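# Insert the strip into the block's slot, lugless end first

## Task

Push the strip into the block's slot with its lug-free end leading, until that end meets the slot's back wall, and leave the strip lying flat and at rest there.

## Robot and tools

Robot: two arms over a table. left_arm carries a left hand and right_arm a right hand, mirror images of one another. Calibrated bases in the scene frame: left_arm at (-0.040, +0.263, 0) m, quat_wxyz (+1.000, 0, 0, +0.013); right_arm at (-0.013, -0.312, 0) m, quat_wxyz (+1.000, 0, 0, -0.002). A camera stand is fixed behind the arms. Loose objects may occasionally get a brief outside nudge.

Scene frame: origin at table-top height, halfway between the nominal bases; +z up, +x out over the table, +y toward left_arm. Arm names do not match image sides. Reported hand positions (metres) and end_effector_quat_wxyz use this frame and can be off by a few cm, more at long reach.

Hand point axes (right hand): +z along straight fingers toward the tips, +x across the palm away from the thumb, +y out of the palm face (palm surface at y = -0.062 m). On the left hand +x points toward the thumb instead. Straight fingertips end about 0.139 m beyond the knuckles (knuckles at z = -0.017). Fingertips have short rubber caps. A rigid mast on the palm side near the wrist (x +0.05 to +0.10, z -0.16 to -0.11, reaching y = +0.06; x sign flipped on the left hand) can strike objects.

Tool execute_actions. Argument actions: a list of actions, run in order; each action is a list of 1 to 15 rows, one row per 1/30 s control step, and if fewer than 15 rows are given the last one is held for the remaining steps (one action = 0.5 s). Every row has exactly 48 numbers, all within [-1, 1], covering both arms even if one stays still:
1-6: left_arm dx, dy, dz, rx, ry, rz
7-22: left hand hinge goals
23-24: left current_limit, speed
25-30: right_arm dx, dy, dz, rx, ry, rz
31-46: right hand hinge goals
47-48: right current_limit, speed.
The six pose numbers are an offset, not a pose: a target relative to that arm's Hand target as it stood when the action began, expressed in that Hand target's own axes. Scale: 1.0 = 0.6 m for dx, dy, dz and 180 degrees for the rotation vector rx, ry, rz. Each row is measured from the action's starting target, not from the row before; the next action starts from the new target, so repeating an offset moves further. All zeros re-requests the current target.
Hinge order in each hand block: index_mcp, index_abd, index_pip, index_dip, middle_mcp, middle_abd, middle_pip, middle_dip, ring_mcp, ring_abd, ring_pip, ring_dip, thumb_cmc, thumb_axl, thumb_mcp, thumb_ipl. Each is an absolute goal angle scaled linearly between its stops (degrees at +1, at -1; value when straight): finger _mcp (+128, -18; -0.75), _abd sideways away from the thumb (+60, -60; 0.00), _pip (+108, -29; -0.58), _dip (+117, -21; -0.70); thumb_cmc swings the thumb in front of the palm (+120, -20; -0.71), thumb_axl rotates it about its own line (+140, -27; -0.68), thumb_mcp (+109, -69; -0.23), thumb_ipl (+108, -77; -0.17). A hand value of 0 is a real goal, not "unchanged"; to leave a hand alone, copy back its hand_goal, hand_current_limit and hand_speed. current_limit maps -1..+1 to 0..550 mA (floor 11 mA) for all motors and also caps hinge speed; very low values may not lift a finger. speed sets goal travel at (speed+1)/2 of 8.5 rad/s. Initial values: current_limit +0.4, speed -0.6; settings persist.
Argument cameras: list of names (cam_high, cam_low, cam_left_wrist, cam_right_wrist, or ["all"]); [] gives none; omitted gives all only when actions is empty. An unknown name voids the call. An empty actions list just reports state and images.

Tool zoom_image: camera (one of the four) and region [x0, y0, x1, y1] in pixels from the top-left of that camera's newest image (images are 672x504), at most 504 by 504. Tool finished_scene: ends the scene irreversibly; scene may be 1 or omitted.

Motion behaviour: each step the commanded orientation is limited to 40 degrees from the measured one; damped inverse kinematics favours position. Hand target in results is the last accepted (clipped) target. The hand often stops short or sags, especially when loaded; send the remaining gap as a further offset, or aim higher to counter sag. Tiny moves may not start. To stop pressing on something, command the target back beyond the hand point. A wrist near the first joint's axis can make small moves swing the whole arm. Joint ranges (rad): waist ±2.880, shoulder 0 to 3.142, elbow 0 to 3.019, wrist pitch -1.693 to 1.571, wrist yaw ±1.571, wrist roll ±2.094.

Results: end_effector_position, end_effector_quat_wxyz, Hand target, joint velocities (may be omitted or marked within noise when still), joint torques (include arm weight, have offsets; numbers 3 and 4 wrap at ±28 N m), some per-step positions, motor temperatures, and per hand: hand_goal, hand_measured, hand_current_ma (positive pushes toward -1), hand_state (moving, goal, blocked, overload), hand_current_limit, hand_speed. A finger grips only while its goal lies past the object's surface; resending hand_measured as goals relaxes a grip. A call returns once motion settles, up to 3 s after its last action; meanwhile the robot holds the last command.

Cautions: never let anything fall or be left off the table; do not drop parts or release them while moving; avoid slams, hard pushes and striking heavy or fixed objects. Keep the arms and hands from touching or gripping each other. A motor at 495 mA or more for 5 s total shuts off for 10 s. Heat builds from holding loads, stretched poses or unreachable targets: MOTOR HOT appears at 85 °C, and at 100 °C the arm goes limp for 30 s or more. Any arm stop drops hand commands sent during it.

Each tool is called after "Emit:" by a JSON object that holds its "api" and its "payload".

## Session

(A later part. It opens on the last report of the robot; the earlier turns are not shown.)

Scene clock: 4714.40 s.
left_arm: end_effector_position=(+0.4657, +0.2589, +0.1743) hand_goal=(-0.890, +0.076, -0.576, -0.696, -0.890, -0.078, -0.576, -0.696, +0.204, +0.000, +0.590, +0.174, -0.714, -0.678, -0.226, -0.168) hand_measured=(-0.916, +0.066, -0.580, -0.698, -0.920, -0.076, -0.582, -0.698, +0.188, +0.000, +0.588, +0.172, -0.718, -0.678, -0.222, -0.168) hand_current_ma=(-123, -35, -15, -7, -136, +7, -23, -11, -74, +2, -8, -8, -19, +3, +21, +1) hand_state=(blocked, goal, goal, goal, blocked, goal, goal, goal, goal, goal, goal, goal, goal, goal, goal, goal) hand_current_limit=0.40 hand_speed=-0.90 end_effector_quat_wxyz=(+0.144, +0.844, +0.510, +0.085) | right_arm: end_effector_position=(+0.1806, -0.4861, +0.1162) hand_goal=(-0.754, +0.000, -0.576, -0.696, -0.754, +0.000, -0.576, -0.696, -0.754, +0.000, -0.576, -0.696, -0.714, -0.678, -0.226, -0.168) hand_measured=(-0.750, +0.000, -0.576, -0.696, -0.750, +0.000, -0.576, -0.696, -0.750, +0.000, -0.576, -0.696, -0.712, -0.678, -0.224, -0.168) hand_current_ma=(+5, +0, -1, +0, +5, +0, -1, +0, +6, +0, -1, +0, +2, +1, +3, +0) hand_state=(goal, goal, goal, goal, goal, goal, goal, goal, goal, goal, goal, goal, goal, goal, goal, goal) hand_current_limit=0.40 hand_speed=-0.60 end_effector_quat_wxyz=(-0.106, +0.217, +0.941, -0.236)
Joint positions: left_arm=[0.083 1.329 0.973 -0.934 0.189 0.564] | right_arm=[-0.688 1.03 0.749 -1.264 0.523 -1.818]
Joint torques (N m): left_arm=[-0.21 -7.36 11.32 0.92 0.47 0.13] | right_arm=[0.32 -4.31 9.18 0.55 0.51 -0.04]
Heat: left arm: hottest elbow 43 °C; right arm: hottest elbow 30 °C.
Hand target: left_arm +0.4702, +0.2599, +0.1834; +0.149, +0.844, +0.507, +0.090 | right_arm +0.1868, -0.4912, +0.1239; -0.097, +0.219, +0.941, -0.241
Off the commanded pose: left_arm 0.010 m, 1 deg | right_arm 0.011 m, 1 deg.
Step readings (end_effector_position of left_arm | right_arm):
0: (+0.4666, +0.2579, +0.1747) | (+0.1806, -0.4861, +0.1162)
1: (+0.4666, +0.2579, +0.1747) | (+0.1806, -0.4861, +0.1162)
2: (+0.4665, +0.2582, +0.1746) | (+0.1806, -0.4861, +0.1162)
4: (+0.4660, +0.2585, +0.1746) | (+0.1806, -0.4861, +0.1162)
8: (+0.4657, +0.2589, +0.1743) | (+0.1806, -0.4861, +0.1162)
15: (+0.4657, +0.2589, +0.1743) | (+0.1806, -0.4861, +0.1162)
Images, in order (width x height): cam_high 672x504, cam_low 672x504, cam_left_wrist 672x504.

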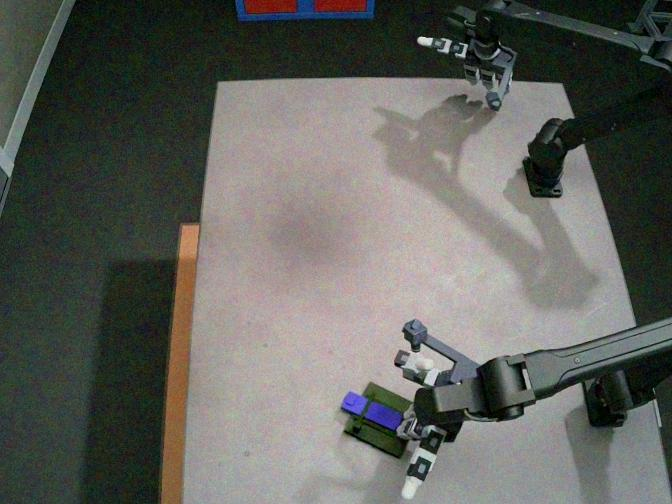

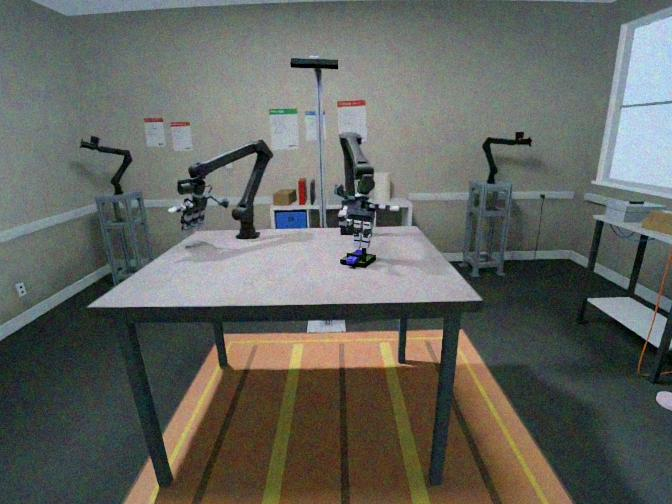

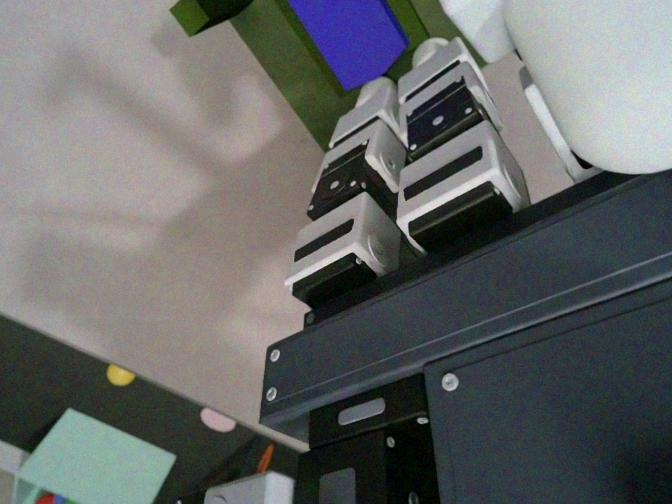

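Emit:
{"api": "execute_actions", "payload": {"actions": [[[0,0.0108,-0.0103,0,0,0,-0.89,0.077,-0.576,-0.696,-0.89,-0.077,-0.576,-0.696,0.205,0,0.59,0.174,-0.714,-0.678,-0.226,-0.168,0.4,-0.9,0,0,0,0,0,0,-0.754,0,-0.576,-0.696,-0.754,0,-0.576,-0.696,-0.754,0,-0.576,-0.696,-0.714,-0.678,-0.226,-0.168,0.4,-0.6]]], "cameras": ["cam_left_wrist","cam_low","cam_high"]}}

Emit:
{"api": "zoom_image", "payload": {"camera": "cam_left_wrist", "region": [290, 0, 450, 120]}}

Emit:
{"api": "zoom_image", "payload": {"camera": "cam_high", "region": [340, 385, 410, 445]}}

Emit:
{"api": "zoom_image", "payload": {"camera": "cam_low", "region": [338, 236, 380, 270]}}

Scene clock: 4749.43 s.
left_arm: end_effector_position=(+0.4630, +0.2591, +0.1731) hand_goal=(-0.890, +0.076, -0.576, -0.696, -0.890, -0.078, -0.576, -0.696, +0.204, +0.000, +0.590, +0.174, -0.714, -0.678, -0.226, -0.168) hand_measured=(-0.896, +0.054, -0.580, -0.698, -0.900, -0.078, -0.582, -0.698, +0.188, +0.000, +0.588, +0.172, -0.718, -0.678, -0.222, -0.168) hand_current_ma=(-28, -77, -15, -7, -38, +3, -23, -11, -74, +2, -8, -8, -19, +3, +21, +1) hand_state=(goal, blocked, goal, goal, goal, goal, goal, goal, goal, goal, goal, goal, goal, goal, goal, goal) hand_current_limit=0.40 hand_speed=-0.90 end_effector_quat_wxyz=(+0.141, +0.844, +0.511, +0.081) | right_arm: end_effector_position=(+0.1806, -0.4861, +0.1162) hand_goal=(-0.754, +0.000, -0.576, -0.696, -0.754, +0.000, -0.576, -0.696, -0.754, +0.000, -0.576, -0.696, -0.714, -0.678, -0.226, -0.168) hand_measured=(-0.750, +0.000, -0.576, -0.696, -0.750, +0.000, -0.576, -0.696, -0.750, +0.000, -0.576, -0.696, -0.712, -0.678, -0.224, -0.168) hand_current_ma=(+5, +0, -1, +0, +5, +0, -1, +0, +6, +0, -1, +0, +2, +1, +3, +0) hand_state=(goal, goal, goal, goal, goal, goal, goal, goal, goal, goal, goal, goal, goal, goal, goal, goal) hand_current_limit=0.40 hand_speed=-0.60 end_effector_quat_wxyz=(-0.106, +0.217, +0.941, -0.236)
Joint positions: left_arm=[0.083 1.328 0.973 -0.946 0.185 0.564] | right_arm=[-0.688 1.03 0.749 -1.264 0.523 -1.818]
Joint torques (N m): left_arm=[-0.67 -7.18 13.22 0.59 0.53 0.07] | right_arm=[0.44 -4.42 9.21 0.58 0.51 -0.05]
Heat: left arm: hottest elbow 43 °C; right arm: hottest elbow 30 °C.
Hand target: left_arm +0.4737, +0.2580, +0.1914; +0.149, +0.844, +0.507, +0.090 | right_arm +0.1868, -0.4912, +0.1239; -0.097, +0.219, +0.941, -0.241
Off the commanded pose: left_arm 0.021 m, 1 deg | right_arm 0.011 m, 1 deg.
Step readings (end_effector_position of left_arm | right_arm):
0: (+0.4657, +0.2589, +0.1743) | (+0.1806, -0.4861, +0.1162)
1: (+0.4656, +0.2588, +0.1743) | (+0.1806, -0.4861, +0.1162)
2: (+0.4653, +0.2589, +0.1740) | (+0.1806, -0.4861, +0.1162)
4: (+0.4645, +0.2591, +0.1736) | (+0.1806, -0.4861, +0.1162)
8: (+0.4634, +0.2591, +0.1732) | (+0.1806, -0.4861, +0.1162)
15: (+0.4631, +0.2591, +0.1731) | (+0.1806, -0.4861, +0.1162)
Images, in order (width x height): cam_high 672x504, cam_low 672x504, cam_left_wrist 672x504.

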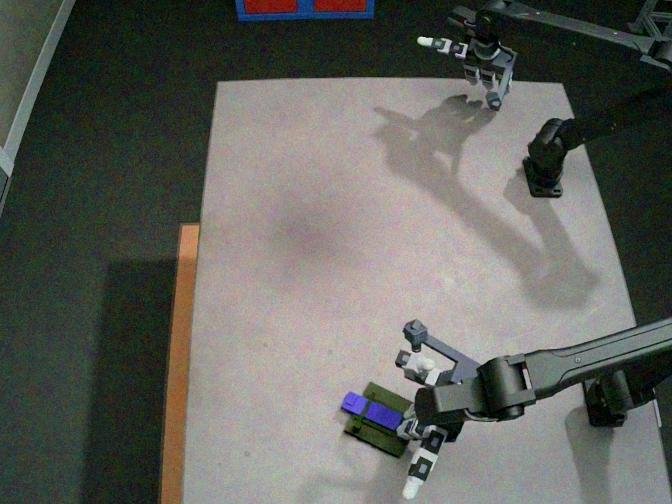

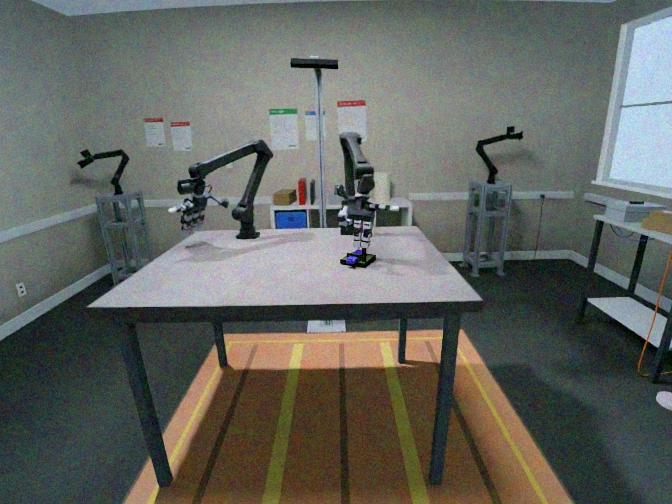

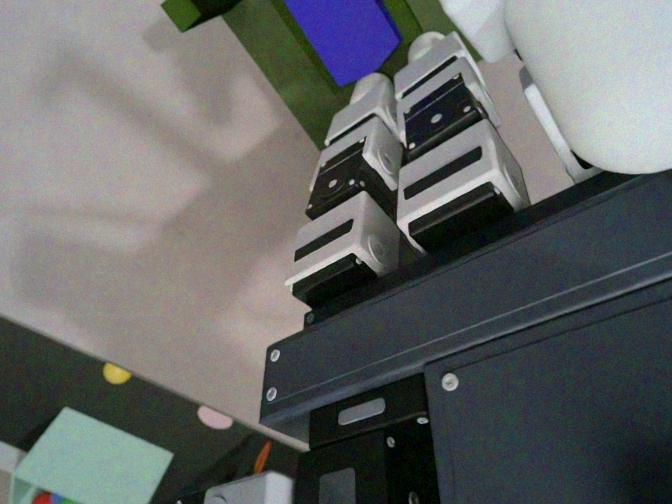

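Scaled by 3.150.

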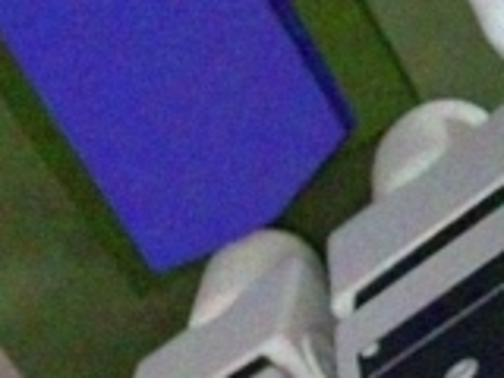

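Scaled by 7.200.

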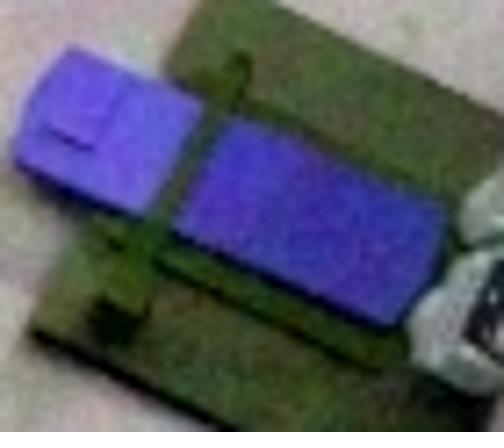

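Scaled by 12.000.

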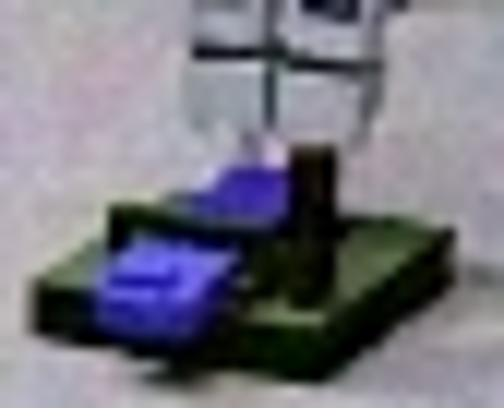

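Emit:
{"api": "execute_actions", "payload": {"actions": [[[0,0.0,0.0,0,0,0,-0.96,0.077,-0.576,-0.696,-0.96,-0.077,-0.576,-0.696,0.205,0,0.59,0.174,-0.714,-0.678,-0.226,-0.168,0.4,-0.8,0,0,0,0,0,0,-0.754,0,-0.576,-0.696,-0.754,0,-0.576,-0.696,-0.754,0,-0.576,-0.696,-0.714,-0.678,-0.226,-0.168,0.4,-0.6]],[[0,0.005,-0.018,0,0,0,-0.96,0.077,-0.576,-0.696,-0.96,-0.077,-0.576,-0.696,0.205,0,0.59,0.174,-0.714,-0.678,-0.226,-0.168,0.4,-0.8,0,0,0,0,0,0,-0.754,0,-0.576,-0.696,-0.754,0,-0.576,-0.696,-0.754,0,-0.576,-0.696,-0.714,-0.678,-0.226,-0.168,0.4,-0.6],[0,0.01,-0.036,0,0,0,-0.96,0.077,-0.576,-0.696,-0.96,-0.077,-0.576,-0.696,0.205,0,0.59,0.174,-0.714,-0.678,-0.226,-0.168,0.4,-0.8,0,0,0,0,0,0,-0.754,0,-0.576,-0.696,-0.754,0,-0.576,-0.696,-0.754,0,-0.576,-0.696,-0.714,-0.678,-0.226,-0.168,0.4,-0.6],[0,0.013,-0.05,0,0,0,-0.96,0.077,-0.576,-0.696,-0.96,-0.077,-0.576,-0.696,0.205,0,0.59,0.174,-0.714,-0.678,-0.226,-0.168,0.4,-0.8,0,0,0,0,0,0,-0.754,0,-0.576,-0.696,-0.754,0,-0.576,-0.696,-0.754,0,-0.576,-0.696,-0.714,-0.678,-0.226,-0.168,0.4,-0.6]]], "cameras": ["cam_left_wrist","cam_low","cam_high"]}}

Emit:
{"api": "zoom_image", "payload": {"camera": "cam_left_wrist", "region": [290, 0, 450, 120]}}

Emit:
{"api": "zoom_image", "payload": {"camera": "cam_high", "region": [340, 385, 410, 445]}}

Emit:
{"api": "zoom_image", "payload": {"camera": "cam_low", "region": [338, 236, 380, 270]}}

Scene clock: 4776.83 s.
left_arm: end_effector_position=(+0.4523, +0.2571, +0.1873) hand_goal=(-0.960, +0.076, -0.576, -0.696, -0.960, -0.078, -0.576, -0.696, +0.204, +0.000, +0.590, +0.174, -0.714, -0.678, -0.226, -0.168) hand_measured=(-0.956, +0.072, -0.574, -0.694, -0.956, -0.078, -0.576, -0.696, +0.188, +0.000, +0.588, +0.172, -0.718, -0.678, -0.222, -0.168) hand_current_ma=(+16, -15, +9, +9, +13, +2, +3, -3, -74, +2, -8, -8, -19, +3, +21, +1) hand_state=(goal, goal, goal, goal, goal, goal, goal, goal, goal, goal, goal, goal, goal, goal, goal, goal) hand_current_limit=0.40 hand_speed=-0.80 end_effector_quat_wxyz=(+0.135, +0.845, +0.513, +0.063) | right_arm: end_effector_position=(+0.1806, -0.4861, +0.1162) hand_goal=(-0.754, +0.000, -0.576, -0.696, -0.754, +0.000, -0.576, -0.696, -0.754, +0.000, -0.576, -0.696, -0.714, -0.678, -0.226, -0.168) hand_measured=(-0.750, +0.000, -0.576, -0.696, -0.750, +0.000, -0.576, -0.696, -0.750, +0.000, -0.576, -0.696, -0.712, -0.678, -0.224, -0.168) hand_current_ma=(+5, +0, -1, +0, +5, +0, -1, +0, +6, +0, -1, +0, +2, +1, +3, +0) hand_state=(goal, goal, goal, goal, goal, goal, goal, goal, goal, goal, goal, goal, goal, goal, goal, goal) hand_current_limit=0.40 hand_speed=-0.60 end_effector_quat_wxyz=(-0.106, +0.217, +0.941, -0.236)
Joint positions: left_arm=[0.083 1.303 1.004 -1.04 0.19 0.565] | right_arm=[-0.688 1.03 0.749 -1.264 0.523 -1.818]
Joint torques (N m): left_arm=[-0.44 -7.47 15.15 0.83 0.39 0.11] | right_arm=[0.32 -4.42 9.21 0.55 0.51 -0.04]
Heat: left arm: hottest elbow 45 °C; right arm: hottest elbow 30 °C.
Hand target: left_arm +0.4712, +0.2594, +0.2223; +0.149, +0.844, +0.507, +0.090 | right_arm +0.1868, -0.4912, +0.1239; -0.097, +0.219, +0.941, -0.241
Off the commanded pose: left_arm 0.040 m, 4 deg | right_arm 0.011 m, 1 deg.
Step readings (end_effector_position of left_arm | right_arm):
0: (+0.4630, +0.2591, +0.1731) | (+0.1806, -0.4861, +0.1162)
1: (+0.4630, +0.2591, +0.1731) | (+0.1806, -0.4861, +0.1162)
2: (+0.4630, +0.2591, +0.1731) | (+0.1806, -0.4861, +0.1162)
4: (+0.4630, +0.2588, +0.1731) | (+0.1806, -0.4861, +0.1162)
8: (+0.4630, +0.2587, +0.1732) | (+0.1806, -0.4861, +0.1162)
15: (+0.4630, +0.2587, +0.1732) | (+0.1806, -0.4861, +0.1162)
16: (+0.4630, +0.2587, +0.1732) | (+0.1806, -0.4861, +0.1162)
17: (+0.4629, +0.2586, +0.1736) | (+0.1806, -0.4861, +0.1162)
19: (+0.4600, +0.2581, +0.1737) | (+0.1806, -0.4861, +0.1162)
23: (+0.4519, +0.2571, +0.1757) | (+0.1806, -0.4861, +0.1162)
30: (+0.4522, +0.2571, +0.1866) | (+0.1806, -0.4861, +0.1162)
Images, in order (width x height): cam_high 672x504, cam_low 672x504, cam_left_wrist 672x504.

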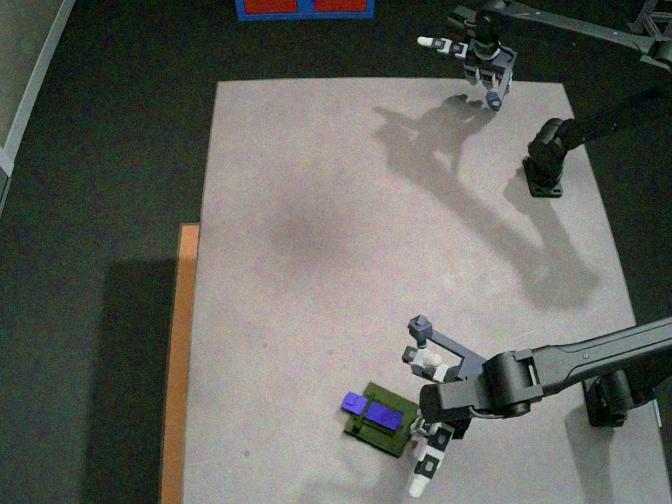

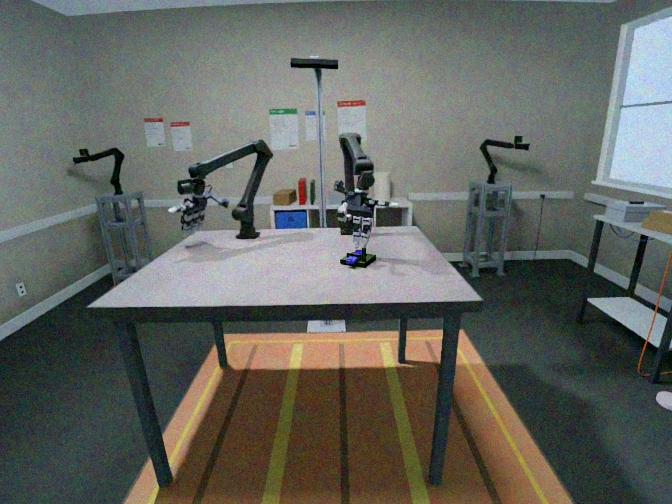

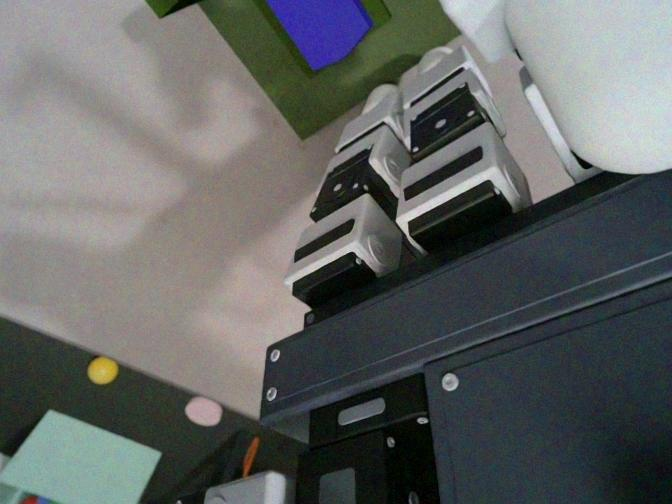

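Scaled by 3.150.

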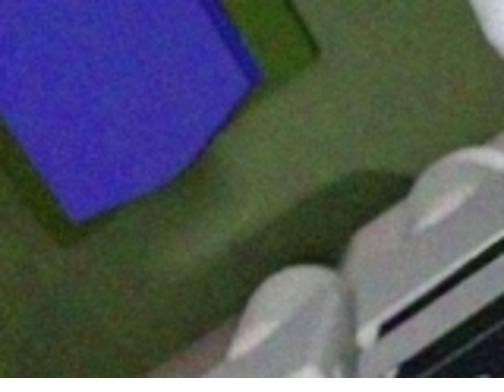

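Scaled by 7.200.

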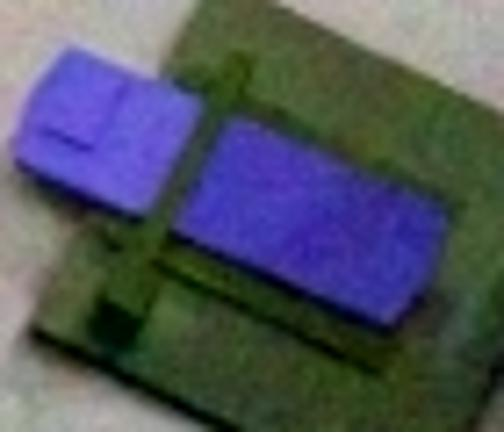

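Scaled by 12.000.

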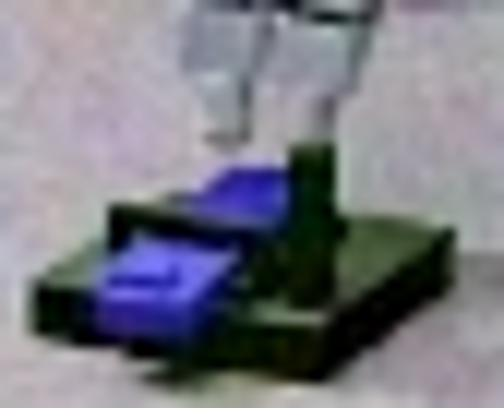

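Emit:
{"api": "zoom_image", "payload": {"camera": "cam_left_wrist", "region": [290, 0, 400, 84]}}

Scaled by 4.582.

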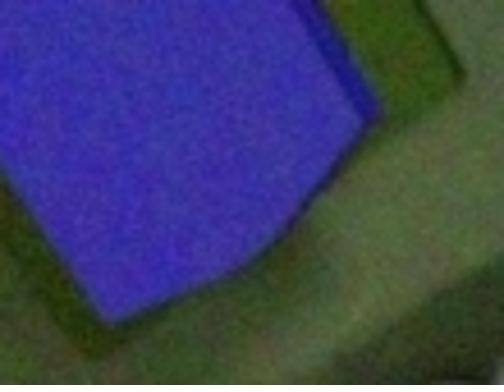

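Emit:
{"api": "execute_actions", "payload": {"actions": [[[0,0.025,-0.011,0,0,0,-0.99,0.077,-0.576,-0.696,-0.99,-0.077,-0.576,-0.696,0.205,0,0.59,0.174,-0.714,-0.678,-0.226,-0.168,0.4,-0.8,0,0,0,0,0,0,-0.754,0,-0.576,-0.696,-0.754,0,-0.576,-0.696,-0.754,0,-0.576,-0.696,-0.714,-0.678,-0.226,-0.168,0.4,-0.6],[0,0.0501,-0.0221,0,0,0,-0.99,0.077,-0.576,-0.696,-0.99,-0.077,-0.576,-0.696,0.205,0,0.59,0.174,-0.714,-0.678,-0.226,-0.168,0.4,-0.8,0,0,0,0,0,0,-0.754,0,-0.576,-0.696,-0.754,0,-0.576,-0.696,-0.754,0,-0.576,-0.696,-0.714,-0.678,-0.226,-0.168,0.4,-0.6]],[[0,-0.025,0.008,0,0,0,-0.99,0.077,-0.576,-0.696,-0.99,-0.077,-0.576,-0.696,0.205,0,0.59,0.174,-0.714,-0.678,-0.226,-0.168,0.4,-0.8,0,0,0,0,0,0,-0.754,0,-0.576,-0.696,-0.754,0,-0.576,-0.696,-0.754,0,-0.576,-0.696,-0.714,-0.678,-0.226,-0.168,0.4,-0.6],[0,-0.0499,0.0173,0,0,0,-0.99,0.077,-0.576,-0.696,-0.99,-0.077,-0.576,-0.696,0.205,0,0.59,0.174,-0.714,-0.678,-0.226,-0.168,0.4,-0.8,0,0,0,0,0,0,-0.754,0,-0.576,-0.696,-0.754,0,-0.576,-0.696,-0.754,0,-0.576,-0.696,-0.714,-0.678,-0.226,-0.168,0.4,-0.6]],[[0,-0.007,0.02,0,0,0,-0.99,0.077,-0.576,-0.696,-0.99,-0.077,-0.576,-0.696,0.205,0,0.59,0.174,-0.714,-0.678,-0.226,-0.168,0.4,-0.8,0,0,0,0,0,0,-0.754,0,-0.576,-0.696,-0.754,0,-0.576,-0.696,-0.754,0,-0.576,-0.696,-0.714,-0.678,-0.226,-0.168,0.4,-0.6],[0,-0.0143,0.0392,0,0,0,-0.99,0.077,-0.576,-0.696,-0.99,-0.077,-0.576,-0.696,0.205,0,0.59,0.174,-0.714,-0.678,-0.226,-0.168,0.4,-0.8,0,0,0,0,0,0,-0.754,0,-0.576,-0.696,-0.754,0,-0.576,-0.696,-0.754,0,-0.576,-0.696,-0.714,-0.678,-0.226,-0.168,0.4,-0.6]]], "cameras": ["cam_left_wrist"]}}

Scene clock: 4842.17 s.
left_arm: end_effector_position=(+0.4699, +0.2570, +0.2045) hand_goal=(-0.990, +0.076, -0.576, -0.696, -0.990, -0.078, -0.576, -0.696, +0.204, +0.000, +0.590, +0.174, -0.714, -0.678, -0.226, -0.168) hand_measured=(-0.986, +0.072, -0.574, -0.694, -0.988, -0.078, -0.576, -0.696, +0.188, +0.000, +0.588, +0.172, -0.718, -0.678, -0.222, -0.168) hand_current_ma=(+13, -13, +9, +9, +12, +2, +3, -3, -74, +2, -8, -8, -19, +3, +21, +1) hand_state=(goal, goal, goal, goal, goal, goal, goal, goal, goal, goal, goal, goal, goal, goal, goal, goal) hand_current_limit=0.40 hand_speed=-0.80 end_effector_quat_wxyz=(+0.148, +0.843, +0.509, +0.089) | right_arm: end_effector_position=(+0.1806, -0.4861, +0.1162) hand_goal=(-0.754, +0.000, -0.576, -0.696, -0.754, +0.000, -0.576, -0.696, -0.754, +0.000, -0.576, -0.696, -0.714, -0.678, -0.226, -0.168) hand_measured=(-0.750, +0.000, -0.576, -0.696, -0.750, +0.000, -0.576, -0.696, -0.750, +0.000, -0.576, -0.696, -0.712, -0.678, -0.224, -0.168) hand_current_ma=(+5, +0, -1, +0, +5, +0, -1, +0, +6, +0, -1, +0, +2, +1, +3, +0) hand_state=(goal, goal, goal, goal, goal, goal, goal, goal, goal, goal, goal, goal, goal, goal, goal, goal) hand_current_limit=0.40 hand_speed=-0.60 end_effector_quat_wxyz=(-0.106, +0.217, +0.941, -0.236)
Joint positions: left_arm=[0.078 1.309 1.032 -1.002 0.19 0.561] | right_arm=[-0.688 1.03 0.749 -1.264 0.523 -1.818]
Joint torques (N m): left_arm=[0.21 -6.89 9.33 1.83 0.37 0.17] | right_arm=[0.38 -4.42 9.2 0.55 0.52 -0.04]
Motor temperatures (°C): left_arm=[24 28 52 22 22 22] | right_arm=[22 19 30 19 21 20]
Heat: left arm: hottest elbow 52 °C; right arm: hottest elbow 30 °C.
Hand target: left_arm +0.4703, +0.2596, +0.2000; +0.149, +0.844, +0.507, +0.090 | right_arm +0.1868, -0.4912, +0.1239; -0.097, +0.219, +0.941, -0.241
Off the commanded pose: left_arm 0.005 m, 0 deg | right_arm 0.011 m, 1 deg.
Step readings (end_effector_position of left_arm | right_arm):
0: (+0.4522, +0.2571, +0.1873) | (+0.1806, -0.4861, +0.1162)
1: (+0.4522, +0.2571, +0.1873) | (+0.1806, -0.4861, +0.1162)
2: (+0.4521, +0.2571, +0.1878) | (+0.1806, -0.4861, +0.1162)
4: (+0.4530, +0.2566, +0.1919) | (+0.1806, -0.4861, +0.1162)
8: (+0.4641, +0.2519, +0.2115) | (+0.1806, -0.4861, +0.1162)
15: (+0.4741, +0.2489, +0.2267) | (+0.1806, -0.4861, +0.1162)
16: (+0.4741, +0.2490, +0.2254) | (+0.1806, -0.4861, +0.1162)
17: (+0.4743, +0.2490, +0.2247) | (+0.1806, -0.4861, +0.1162)
19: (+0.4744, +0.2492, +0.2243) | (+0.1806, -0.4861, +0.1162)
23: (+0.4753, +0.2536, +0.2257) | (+0.1806, -0.4861, +0.1162)
30: (+0.4719, +0.2575, +0.2223) | (+0.1806, -0.4861, +0.1162)
31: (+0.4718, +0.2574, +0.2220) | (+0.1806, -0.4861, +0.1162)
32: (+0.4721, +0.2574, +0.2215) | (+0.1806, -0.4861, +0.1162)
34: (+0.4730, +0.2574, +0.2188) | (+0.1806, -0.4861, +0.1162)
38: (+0.4697, +0.2570, +0.2075) | (+0.1806, -0.4861, +0.1162)
45: (+0.4695, +0.2569, +0.2042) | (+0.1806, -0.4861, +0.1162)
Images, in order (width x height): cam_left_wrist 672x504.

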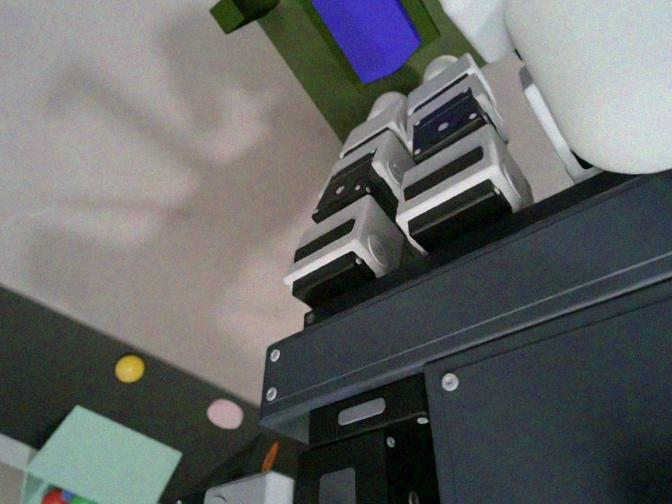

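Emit:
{"api": "execute_actions", "payload": {"actions": [[[0,-0.007,0.018,0,0,0,-0.99,0.077,-0.576,-0.696,-0.99,-0.077,-0.576,-0.696,0.205,0,0.59,0.174,-0.714,-0.678,-0.226,-0.168,0.4,-0.8,0,0,0,0,0,0,-0.754,0,-0.576,-0.696,-0.754,0,-0.576,-0.696,-0.754,0,-0.576,-0.696,-0.714,-0.678,-0.226,-0.168,0.4,-0.6],[0,-0.0134,0.0368,0,0,0,-0.99,0.077,-0.576,-0.696,-0.99,-0.077,-0.576,-0.696,0.205,0,0.59,0.174,-0.714,-0.678,-0.226,-0.168,0.4,-0.8,0,0,0,0,0,0,-0.754,0,-0.576,-0.696,-0.754,0,-0.576,-0.696,-0.754,0,-0.576,-0.696,-0.714,-0.678,-0.226,-0.168,0.4,-0.6]],[[0,0,0,0,0,0,-0.94,0.077,-0.576,-0.696,-0.94,-0.077,-0.576,-0.696,0.205,0,0.59,0.174,-0.714,-0.678,-0.226,-0.168,0.4,-0.9,0,0,0,0,0,0,-0.754,0,-0.576,-0.696,-0.754,0,-0.576,-0.696,-0.754,0,-0.576,-0.696,-0.714,-0.678,-0.226,-0.168,0.4,-0.6]]], "cameras": ["cam_left_wrist"]}}

Emit:
{"api": "zoom_image", "payload": {"camera": "cam_left_wrist", "region": [290, 0, 450, 120]}}

Scene clock: 4863.97 s.
left_arm: end_effector_position=(+0.4699, +0.2569, +0.1819) hand_goal=(-0.940, +0.076, -0.576, -0.696, -0.940, -0.078, -0.576, -0.696, +0.204, +0.000, +0.590, +0.174, -0.714, -0.678, -0.226, -0.168) hand_measured=(-0.948, +0.072, -0.574, -0.694, -0.944, -0.078, -0.576, -0.696, +0.188, +0.000, +0.588, +0.172, -0.718, -0.678, -0.222, -0.168) hand_current_ma=(-34, -13, +4, +6, -15, +2, +3, -3, -74, +2, -8, -8, -19, +3, +21, +1) hand_state=(goal, goal, goal, goal, goal, goal, goal, goal, goal, goal, goal, goal, goal, goal, goal, goal) hand_current_limit=0.40 hand_speed=-0.90 end_effector_quat_wxyz=(+0.149, +0.843, +0.508, +0.090) | right_arm: end_effector_position=(+0.1806, -0.4861, +0.1162) hand_goal=(-0.754, +0.000, -0.576, -0.696, -0.754, +0.000, -0.576, -0.696, -0.754, +0.000, -0.576, -0.696, -0.714, -0.678, -0.226, -0.168) hand_measured=(-0.750, +0.000, -0.576, -0.696, -0.750, +0.000, -0.576, -0.696, -0.750, +0.000, -0.576, -0.696, -0.712, -0.678, -0.224, -0.168) hand_current_ma=(+5, +0, -1, +0, +5, +0, -1, +0, +6, +0, -1, +0, +2, +1, +3, +0) hand_state=(goal, goal, goal, goal, goal, goal, goal, goal, goal, goal, goal, goal, goal, goal, goal, goal) hand_current_limit=0.40 hand_speed=-0.60 end_effector_quat_wxyz=(-0.106, +0.217, +0.941, -0.236)
Joint positions: left_arm=[0.078 1.328 0.987 -0.936 0.191 0.561] | right_arm=[-0.688 1.03 0.749 -1.264 0.523 -1.818]
Joint torques (N m): left_arm=[-0.03 -6.77 9.25 1.87 0.38 0.16] | right_arm=[0.32 -4.42 9.2 0.54 0.52 -0.04]
Heat: left arm: hottest elbow 48 °C; right arm: hottest elbow 30 °C.
Hand target: left_arm +0.4704, +0.2597, +0.1766; +0.149, +0.844, +0.507, +0.090 | right_arm +0.1868, -0.4912, +0.1239; -0.097, +0.219, +0.941, -0.241
Off the commanded pose: left_arm 0.006 m, 0 deg | right_arm 0.011 m, 1 deg.
Step readings (end_effector_position of left_arm | right_arm):
0: (+0.4699, +0.2570, +0.2045) | (+0.1806, -0.4861, +0.1162)
1: (+0.4699, +0.2570, +0.2046) | (+0.1806, -0.4861, +0.1162)
2: (+0.4704, +0.2570, +0.2046) | (+0.1806, -0.4861, +0.1162)
4: (+0.4715, +0.2571, +0.2027) | (+0.1806, -0.4861, +0.1162)
8: (+0.4695, +0.2568, +0.1910) | (+0.1806, -0.4861, +0.1162)
15: (+0.4694, +0.2568, +0.1815) | (+0.1806, -0.4861, +0.1162)
16: (+0.4696, +0.2569, +0.1817) | (+0.1806, -0.4861, +0.1162)
17: (+0.4698, +0.2569, +0.1818) | (+0.1806, -0.4861, +0.1162)
19: (+0.4699, +0.2569, +0.1819) | (+0.1806, -0.4861, +0.1162)
23: (+0.4699, +0.2569, +0.1819) | (+0.1806, -0.4861, +0.1162)
30: (+0.4699, +0.2569, +0.1819) | (+0.1806, -0.4861, +0.1162)
Images, in order (width x height): cam_left_wrist 672x504.

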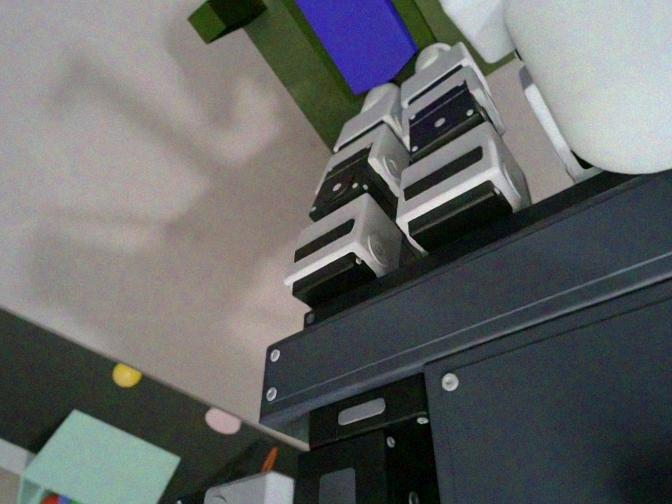

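Scaled by 3.150.

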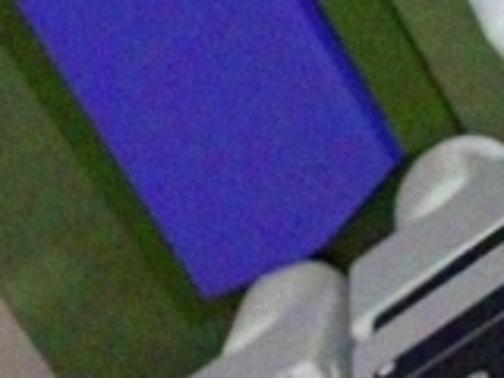

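Emit:
{"api": "execute_actions", "payload": {"actions": [[[0,0,0,0,0,0,-0.91,0.077,-0.576,-0.696,-0.91,-0.077,-0.576,-0.696,0.205,0,0.59,0.174,-0.714,-0.678,-0.226,-0.168,0.4,-0.9,0,0,0,0,0,0,-0.754,0,-0.576,-0.696,-0.754,0,-0.576,-0.696,-0.754,0,-0.576,-0.696,-0.714,-0.678,-0.226,-0.168,0.4,-0.6]]], "cameras": ["cam_left_wrist","cam_low","cam_high"]}}

Emit:
{"api": "zoom_image", "payload": {"camera": "cam_left_wrist", "region": [290, 0, 450, 120]}}

Emit:
{"api": "zoom_image", "payload": {"camera": "cam_high", "region": [340, 385, 410, 445]}}

Emit:
{"api": "zoom_image", "payload": {"camera": "cam_low", "region": [338, 236, 380, 270]}}

Scene clock: 4874.73 s.
left_arm: end_effector_position=(+0.4699, +0.2571, +0.1819) hand_goal=(-0.910, +0.076, -0.576, -0.696, -0.910, -0.078, -0.576, -0.696, +0.204, +0.000, +0.590, +0.174, -0.714, -0.678, -0.226, -0.168) hand_measured=(-0.934, +0.074, -0.578, -0.696, -0.936, -0.078, -0.580, -0.698, +0.188, +0.000, +0.588, +0.172, -0.718, -0.678, -0.222, -0.168) hand_current_ma=(-113, -9, -11, -2, -120, +2, -18, -6, -74, +2, -8, -8, -19, +3, +21, +1) hand_state=(blocked, goal, goal, goal, blocked, goal, goal, goal, goal, goal, goal, goal, goal, goal, goal, goal) hand_current_limit=0.40 hand_speed=-0.90 end_effector_quat_wxyz=(+0.149, +0.843, +0.508, +0.090) | right_arm: end_effector_position=(+0.1806, -0.4861, +0.1162) hand_goal=(-0.754, +0.000, -0.576, -0.696, -0.754, +0.000, -0.576, -0.696, -0.754, +0.000, -0.576, -0.696, -0.714, -0.678, -0.226, -0.168) hand_measured=(-0.750, +0.000, -0.576, -0.696, -0.750, +0.000, -0.576, -0.696, -0.750, +0.000, -0.576, -0.696, -0.712, -0.678, -0.224, -0.168) hand_current_ma=(+5, +0, -1, +0, +5, +0, -1, +0, +6, +0, -1, +0, +2, +1, +3, +0) hand_state=(goal, goal, goal, goal, goal, goal, goal, goal, goal, goal, goal, goal, goal, goal, goal, goal) hand_current_limit=0.40 hand_speed=-0.60 end_effector_quat_wxyz=(-0.106, +0.217, +0.941, -0.236)
Joint positions: left_arm=[0.079 1.328 0.987 -0.936 0.191 0.561] | right_arm=[-0.688 1.03 0.749 -1.264 0.523 -1.818]
Joint torques (N m): left_arm=[0.09 -6.59 9.2 1.88 0.39 0.17] | right_arm=[0.26 -4.31 9.2 0.55 0.51 -0.04]
Motor temperatures (°C): left_arm=[24 28 47 22 22 22] | right_arm=[22 19 30 19 21 20]
Heat: left arm: hottest elbow 47 °C; right arm: hottest elbow 30 °C.
Hand target: left_arm +0.4704, +0.2596, +0.1766; +0.149, +0.844, +0.507, +0.090 | right_arm +0.1868, -0.4912, +0.1239; -0.097, +0.219, +0.941, -0.241
Off the commanded pose: left_arm 0.006 m, 0 deg | right_arm 0.011 m, 1 deg.
Step readings (end_effector_position of left_arm | right_arm):
0: (+0.4699, +0.2569, +0.1819) | (+0.1806, -0.4861, +0.1162)
1: (+0.4699, +0.2569, +0.1819) | (+0.1806, -0.4861, +0.1162)
2: (+0.4699, +0.2569, +0.1819) | (+0.1806, -0.4861, +0.1162)
4: (+0.4699, +0.2571, +0.1819) | (+0.1806, -0.4861, +0.1162)
8: (+0.4699, +0.2571, +0.1819) | (+0.1806, -0.4861, +0.1162)
15: (+0.4699, +0.2571, +0.1819) | (+0.1806, -0.4861, +0.1162)
Images, in order (width x height): cam_high 672x504, cam_low 672x504, cam_left_wrist 672x504.

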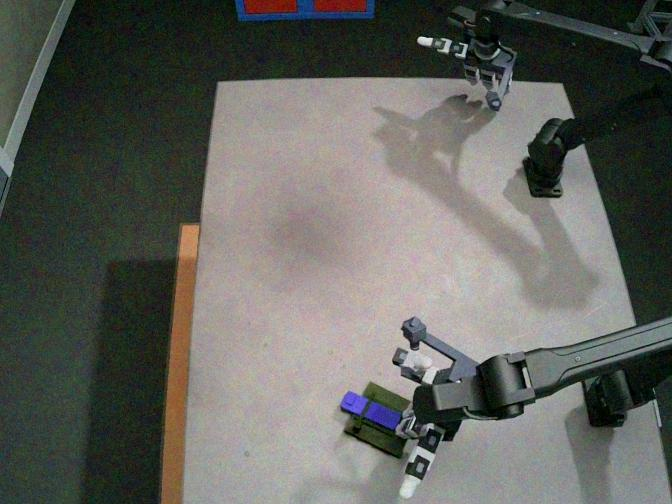

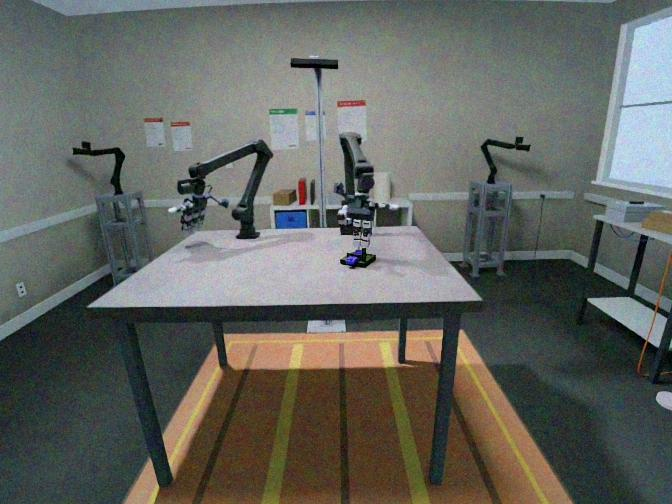

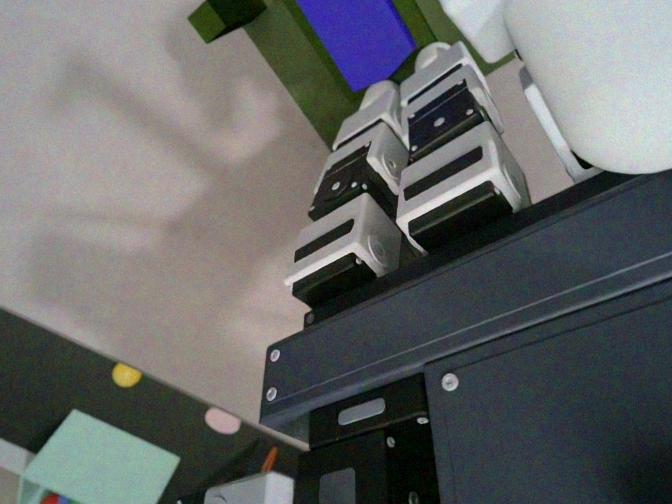

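Scaled by 3.150.

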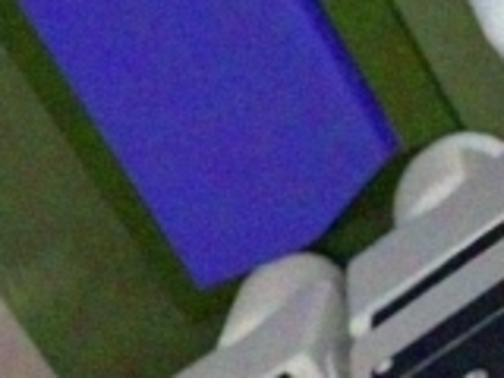

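Scaled by 7.200.

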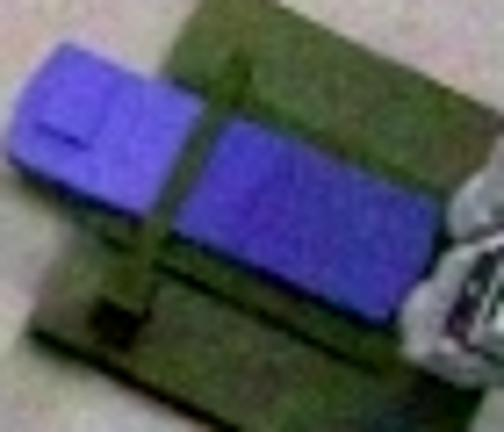

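Scaled by 12.000.

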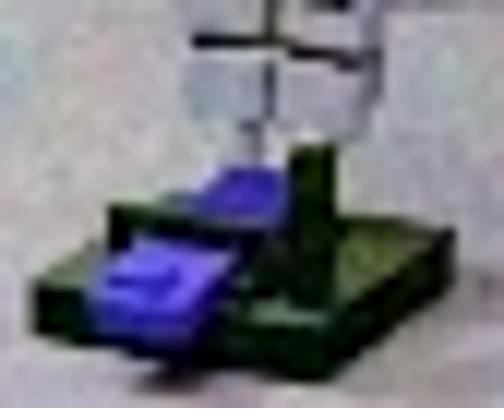

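Emit:
{"api": "execute_actions", "payload": {"actions": [[[0,0,0,0,0,0,-0.88,0.077,-0.576,-0.696,-0.88,-0.077,-0.576,-0.696,0.205,0,0.59,0.174,-0.714,-0.678,-0.226,-0.168,0.4,-0.9,0,0,0,0,0,0,-0.754,0,-0.576,-0.696,-0.754,0,-0.576,-0.696,-0.754,0,-0.576,-0.696,-0.714,-0.678,-0.226,-0.168,0.4,-0.6]]], "cameras": ["cam_left_wrist","cam_high"]}}

Emit:
{"api": "zoom_image", "payload": {"camera": "cam_left_wrist", "region": [290, 0, 450, 120]}}

Emit:
{"api": "zoom_image", "payload": {"camera": "cam_high", "region": [340, 385, 410, 445]}}

Scene clock: 4886.83 s.
left_arm: end_effector_position=(+0.4699, +0.2577, +0.1819) hand_goal=(-0.880, +0.076, -0.576, -0.696, -0.880, -0.078, -0.576, -0.696, +0.204, +0.000, +0.590, +0.174, -0.714, -0.678, -0.226, -0.168) hand_measured=(-0.926, +0.076, -0.584, -0.700, -0.928, -0.074, -0.588, -0.702, +0.188, +0.000, +0.588, +0.172, -0.718, -0.678, -0.222, -0.168) hand_current_ma=(-220, +0, -33, -14, -225, +12, -45, -20, -74, +2, -8, -8, -19, +3, +21, +1) hand_state=(blocked, goal, goal, goal, blocked, goal, goal, goal, goal, goal, goal, goal, goal, goal, goal, goal) hand_current_limit=0.40 hand_speed=-0.90 end_effector_quat_wxyz=(+0.149, +0.843, +0.509, +0.090) | right_arm: end_effector_position=(+0.1806, -0.4861, +0.1162) hand_goal=(-0.754, +0.000, -0.576, -0.696, -0.754, +0.000, -0.576, -0.696, -0.754, +0.000, -0.576, -0.696, -0.714, -0.678, -0.226, -0.168) hand_measured=(-0.750, +0.000, -0.576, -0.696, -0.750, +0.000, -0.576, -0.696, -0.750, +0.000, -0.576, -0.696, -0.712, -0.678, -0.224, -0.168) hand_current_ma=(+5, +0, -1, +0, +5, +0, -1, +0, +6, +0, -1, +0, +2, +1, +3, +0) hand_state=(goal, goal, goal, goal, goal, goal, goal, goal, goal, goal, goal, goal, goal, goal, goal, goal) hand_current_limit=0.40 hand_speed=-0.60 end_effector_quat_wxyz=(-0.106, +0.217, +0.941, -0.236)
Joint positions: left_arm=[0.08 1.328 0.987 -0.936 0.191 0.561] | right_arm=[-0.688 1.03 0.749 -1.264 0.523 -1.818]
Joint torques (N m): left_arm=[0.21 -6.65 9.22 1.85 0.39 0.17] | right_arm=[0.38 -4.42 9.2 0.55 0.51 -0.04]
Heat: left arm: hottest elbow 46 °C; right arm: hottest elbow 30 °C.
Hand target: left_arm +0.4704, +0.2597, +0.1766; +0.149, +0.844, +0.507, +0.090 | right_arm +0.1868, -0.4912, +0.1239; -0.097, +0.219, +0.941, -0.241
Off the commanded pose: left_arm 0.006 m, 0 deg | right_arm 0.011 m, 1 deg.
Step readings (end_effector_position of left_arm | right_arm):
0: (+0.4699, +0.2571, +0.1819) | (+0.1806, -0.4861, +0.1162)
1: (+0.4699, +0.2571, +0.1819) | (+0.1806, -0.4861, +0.1162)
2: (+0.4699, +0.2573, +0.1819) | (+0.1806, -0.4861, +0.1162)
4: (+0.4699, +0.2575, +0.1819) | (+0.1806, -0.4861, +0.1162)
8: (+0.4699, +0.2577, +0.1819) | (+0.1806, -0.4861, +0.1162)
15: (+0.4699, +0.2577, +0.1819) | (+0.1806, -0.4861, +0.1162)
Images, in order (width x height): cam_high 672x504, cam_left_wrist 672x504.

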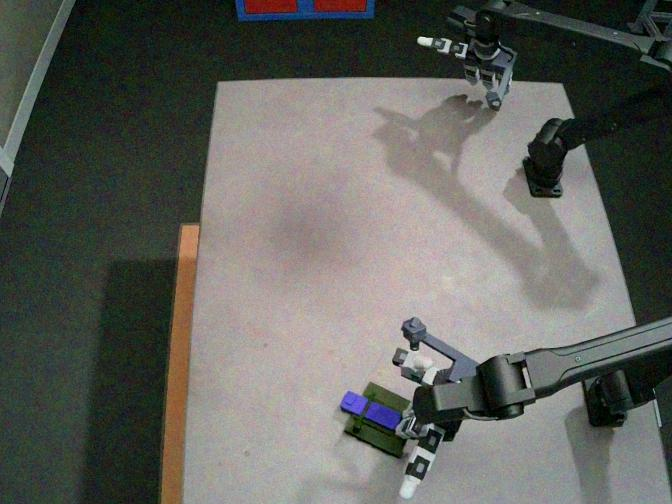

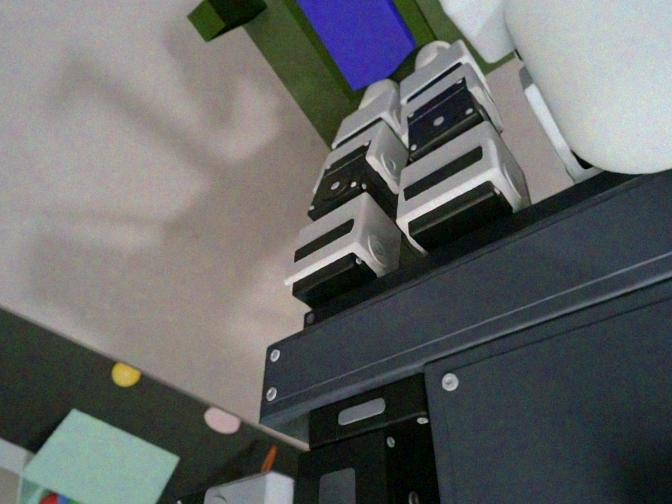

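Scaled by 3.150.

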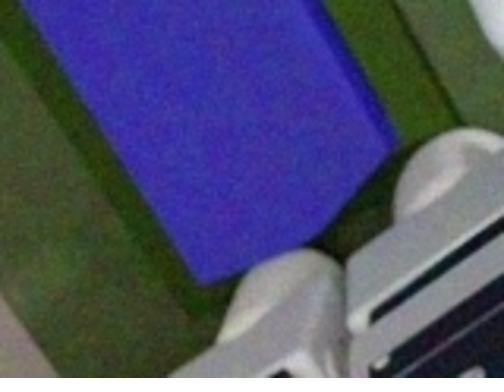

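Scaled by 7.200.

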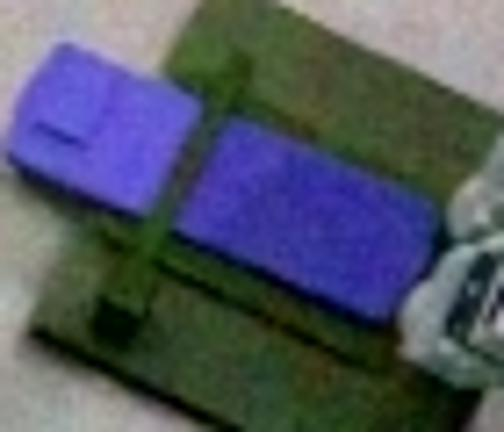

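Emit:
{"api": "execute_actions", "payload": {"actions": [[[0,0,0,0,0,0,-0.96,0.077,-0.576,-0.696,-0.96,-0.077,-0.576,-0.696,0.205,0,0.59,0.174,-0.714,-0.678,-0.226,-0.168,0.4,-0.8,0,0,0,0,0,0,-0.754,0,-0.576,-0.696,-0.754,0,-0.576,-0.696,-0.754,0,-0.576,-0.696,-0.714,-0.678,-0.226,-0.168,0.4,-0.6]],[[0,-0.002,0.006,0,0,0,-0.96,0.077,-0.576,-0.696,-0.96,-0.077,-0.576,-0.696,0.205,0,0.59,0.174,-0.714,-0.678,-0.226,-0.168,0.4,-0.8,0,0,0,0,0,0,-0.754,0,-0.576,-0.696,-0.754,0,-0.576,-0.696,-0.754,0,-0.576,-0.696,-0.714,-0.678,-0.226,-0.168,0.4,-0.6],[0,-0.004,0.012,0,0,0,-0.96,0.077,-0.576,-0.696,-0.96,-0.077,-0.576,-0.696,0.205,0,0.59,0.174,-0.714,-0.678,-0.226,-0.168,0.4,-0.8,0,0,0,0,0,0,-0.754,0,-0.576,-0.696,-0.754,0,-0.576,-0.696,-0.754,0,-0.576,-0.696,-0.714,-0.678,-0.226,-0.168,0.4,-0.6]]], "cameras": ["cam_low","cam_high"]}}

Emit:
{"api": "zoom_image", "payload": {"camera": "cam_low", "region": [338, 236, 380, 270]}}

Emit:
{"api": "zoom_image", "payload": {"camera": "cam_high", "region": [370, 395, 420, 445]}}

Scene clock: 4939.17 s.
left_arm: end_effector_position=(+0.4706, +0.2577, +0.1787) hand_goal=(-0.960, +0.076, -0.576, -0.696, -0.960, -0.078, -0.576, -0.696, +0.204, +0.000, +0.590, +0.174, -0.714, -0.678, -0.226, -0.168) hand_measured=(-0.958, +0.076, -0.578, -0.698, -0.964, -0.076, -0.578, -0.698, +0.188, +0.000, +0.588, +0.172, -0.718, -0.678, -0.222, -0.168) hand_current_ma=(+4, +0, -9, -10, -13, +6, -10, -11, -74, +2, -8, -8, -19, +3, +21, +1) hand_state=(goal, goal, goal, goal, goal, goal, goal, goal, goal, goal, goal, goal, goal, goal, goal, goal) hand_current_limit=0.40 hand_speed=-0.80 end_effector_quat_wxyz=(+0.150, +0.843, +0.508, +0.093) | right_arm: end_effector_position=(+0.1806, -0.4861, +0.1162) hand_goal=(-0.754, +0.000, -0.576, -0.696, -0.754, +0.000, -0.576, -0.696, -0.754, +0.000, -0.576, -0.696, -0.714, -0.678, -0.226, -0.168) hand_measured=(-0.750, +0.000, -0.576, -0.696, -0.750, +0.000, -0.576, -0.696, -0.750, +0.000, -0.576, -0.696, -0.712, -0.678, -0.224, -0.168) hand_current_ma=(+5, +0, -1, +0, +5, +0, -1, +0, +6, +0, -1, +0, +2, +1, +3, +0) hand_state=(goal, goal, goal, goal, goal, goal, goal, goal, goal, goal, goal, goal, goal, goal, goal, goal) hand_current_limit=0.40 hand_speed=-0.60 end_effector_quat_wxyz=(-0.106, +0.217, +0.941, -0.236)
Joint positions: left_arm=[0.08 1.329 0.976 -0.916 0.191 0.561] | right_arm=[-0.688 1.03 0.749 -1.264 0.523 -1.818]
Joint torques (N m): left_arm=[-0.03 -6.24 8.84 1.99 0.37 0.17] | right_arm=[0.32 -4.42 9.2 0.54 0.51 -0.04]
Heat: left arm: hottest elbow 44 °C; right arm: hottest elbow 30 °C.
Hand target: left_arm +0.4705, +0.2597, +0.1689; +0.149, +0.844, +0.507, +0.090 | right_arm +0.1868, -0.4912, +0.1239; -0.097, +0.219, +0.941, -0.241
Off the commanded pose: left_arm 0.010 m, 0 deg | right_arm 0.011 m, 1 deg.
Step readings (end_effector_position of left_arm | right_arm):
0: (+0.4699, +0.2577, +0.1819) | (+0.1806, -0.4861, +0.1162)
1: (+0.4699, +0.2577, +0.1819) | (+0.1806, -0.4861, +0.1162)
2: (+0.4699, +0.2577, +0.1819) | (+0.1806, -0.4861, +0.1162)
4: (+0.4700, +0.2577, +0.1820) | (+0.1806, -0.4861, +0.1162)
8: (+0.4701, +0.2577, +0.1820) | (+0.1806, -0.4861, +0.1162)
15: (+0.4701, +0.2577, +0.1820) | (+0.1806, -0.4861, +0.1162)
16: (+0.4701, +0.2577, +0.1820) | (+0.1806, -0.4861, +0.1162)
17: (+0.4703, +0.2577, +0.1821) | (+0.1806, -0.4861, +0.1162)
19: (+0.4711, +0.2578, +0.1823) | (+0.1806, -0.4861, +0.1162)
23: (+0.4710, +0.2578, +0.1806) | (+0.1806, -0.4861, +0.1162)
30: (+0.4707, +0.2577, +0.1789) | (+0.1806, -0.4861, +0.1162)
Images, in order (width x height): cam_high 672x504, cam_low 672x504.

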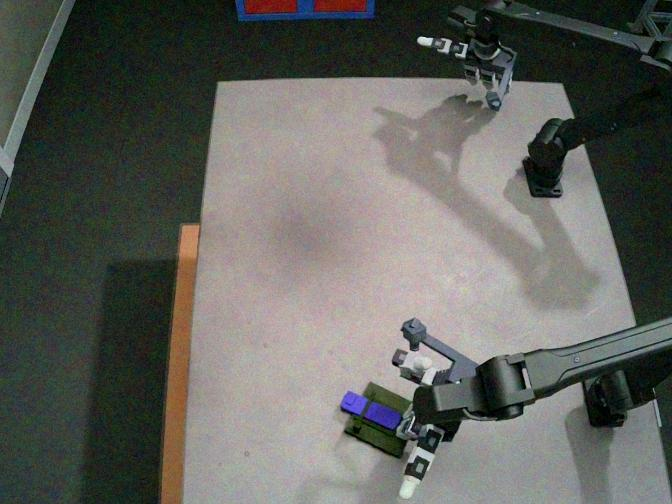

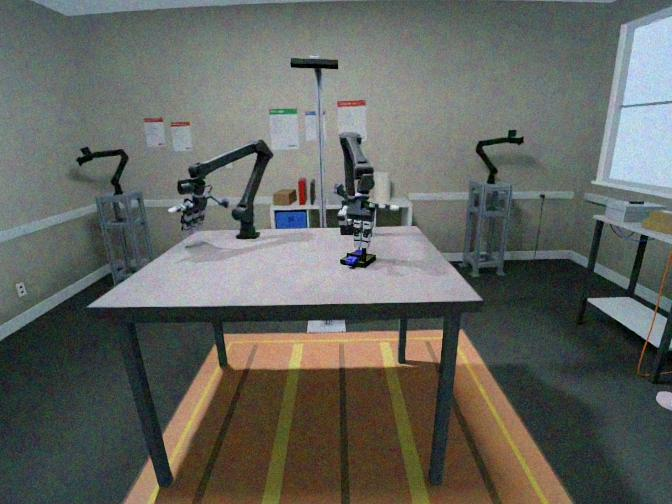

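Scaled by 12.000.

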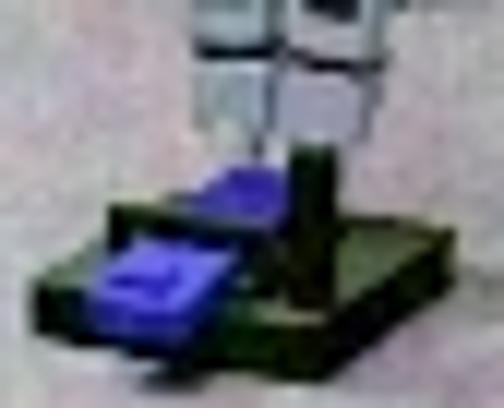

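Scaled by 10.080.

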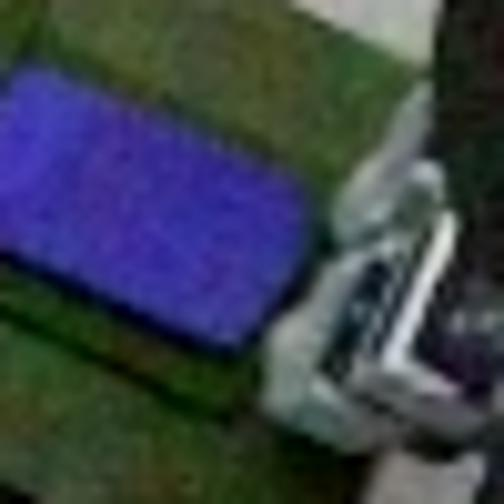

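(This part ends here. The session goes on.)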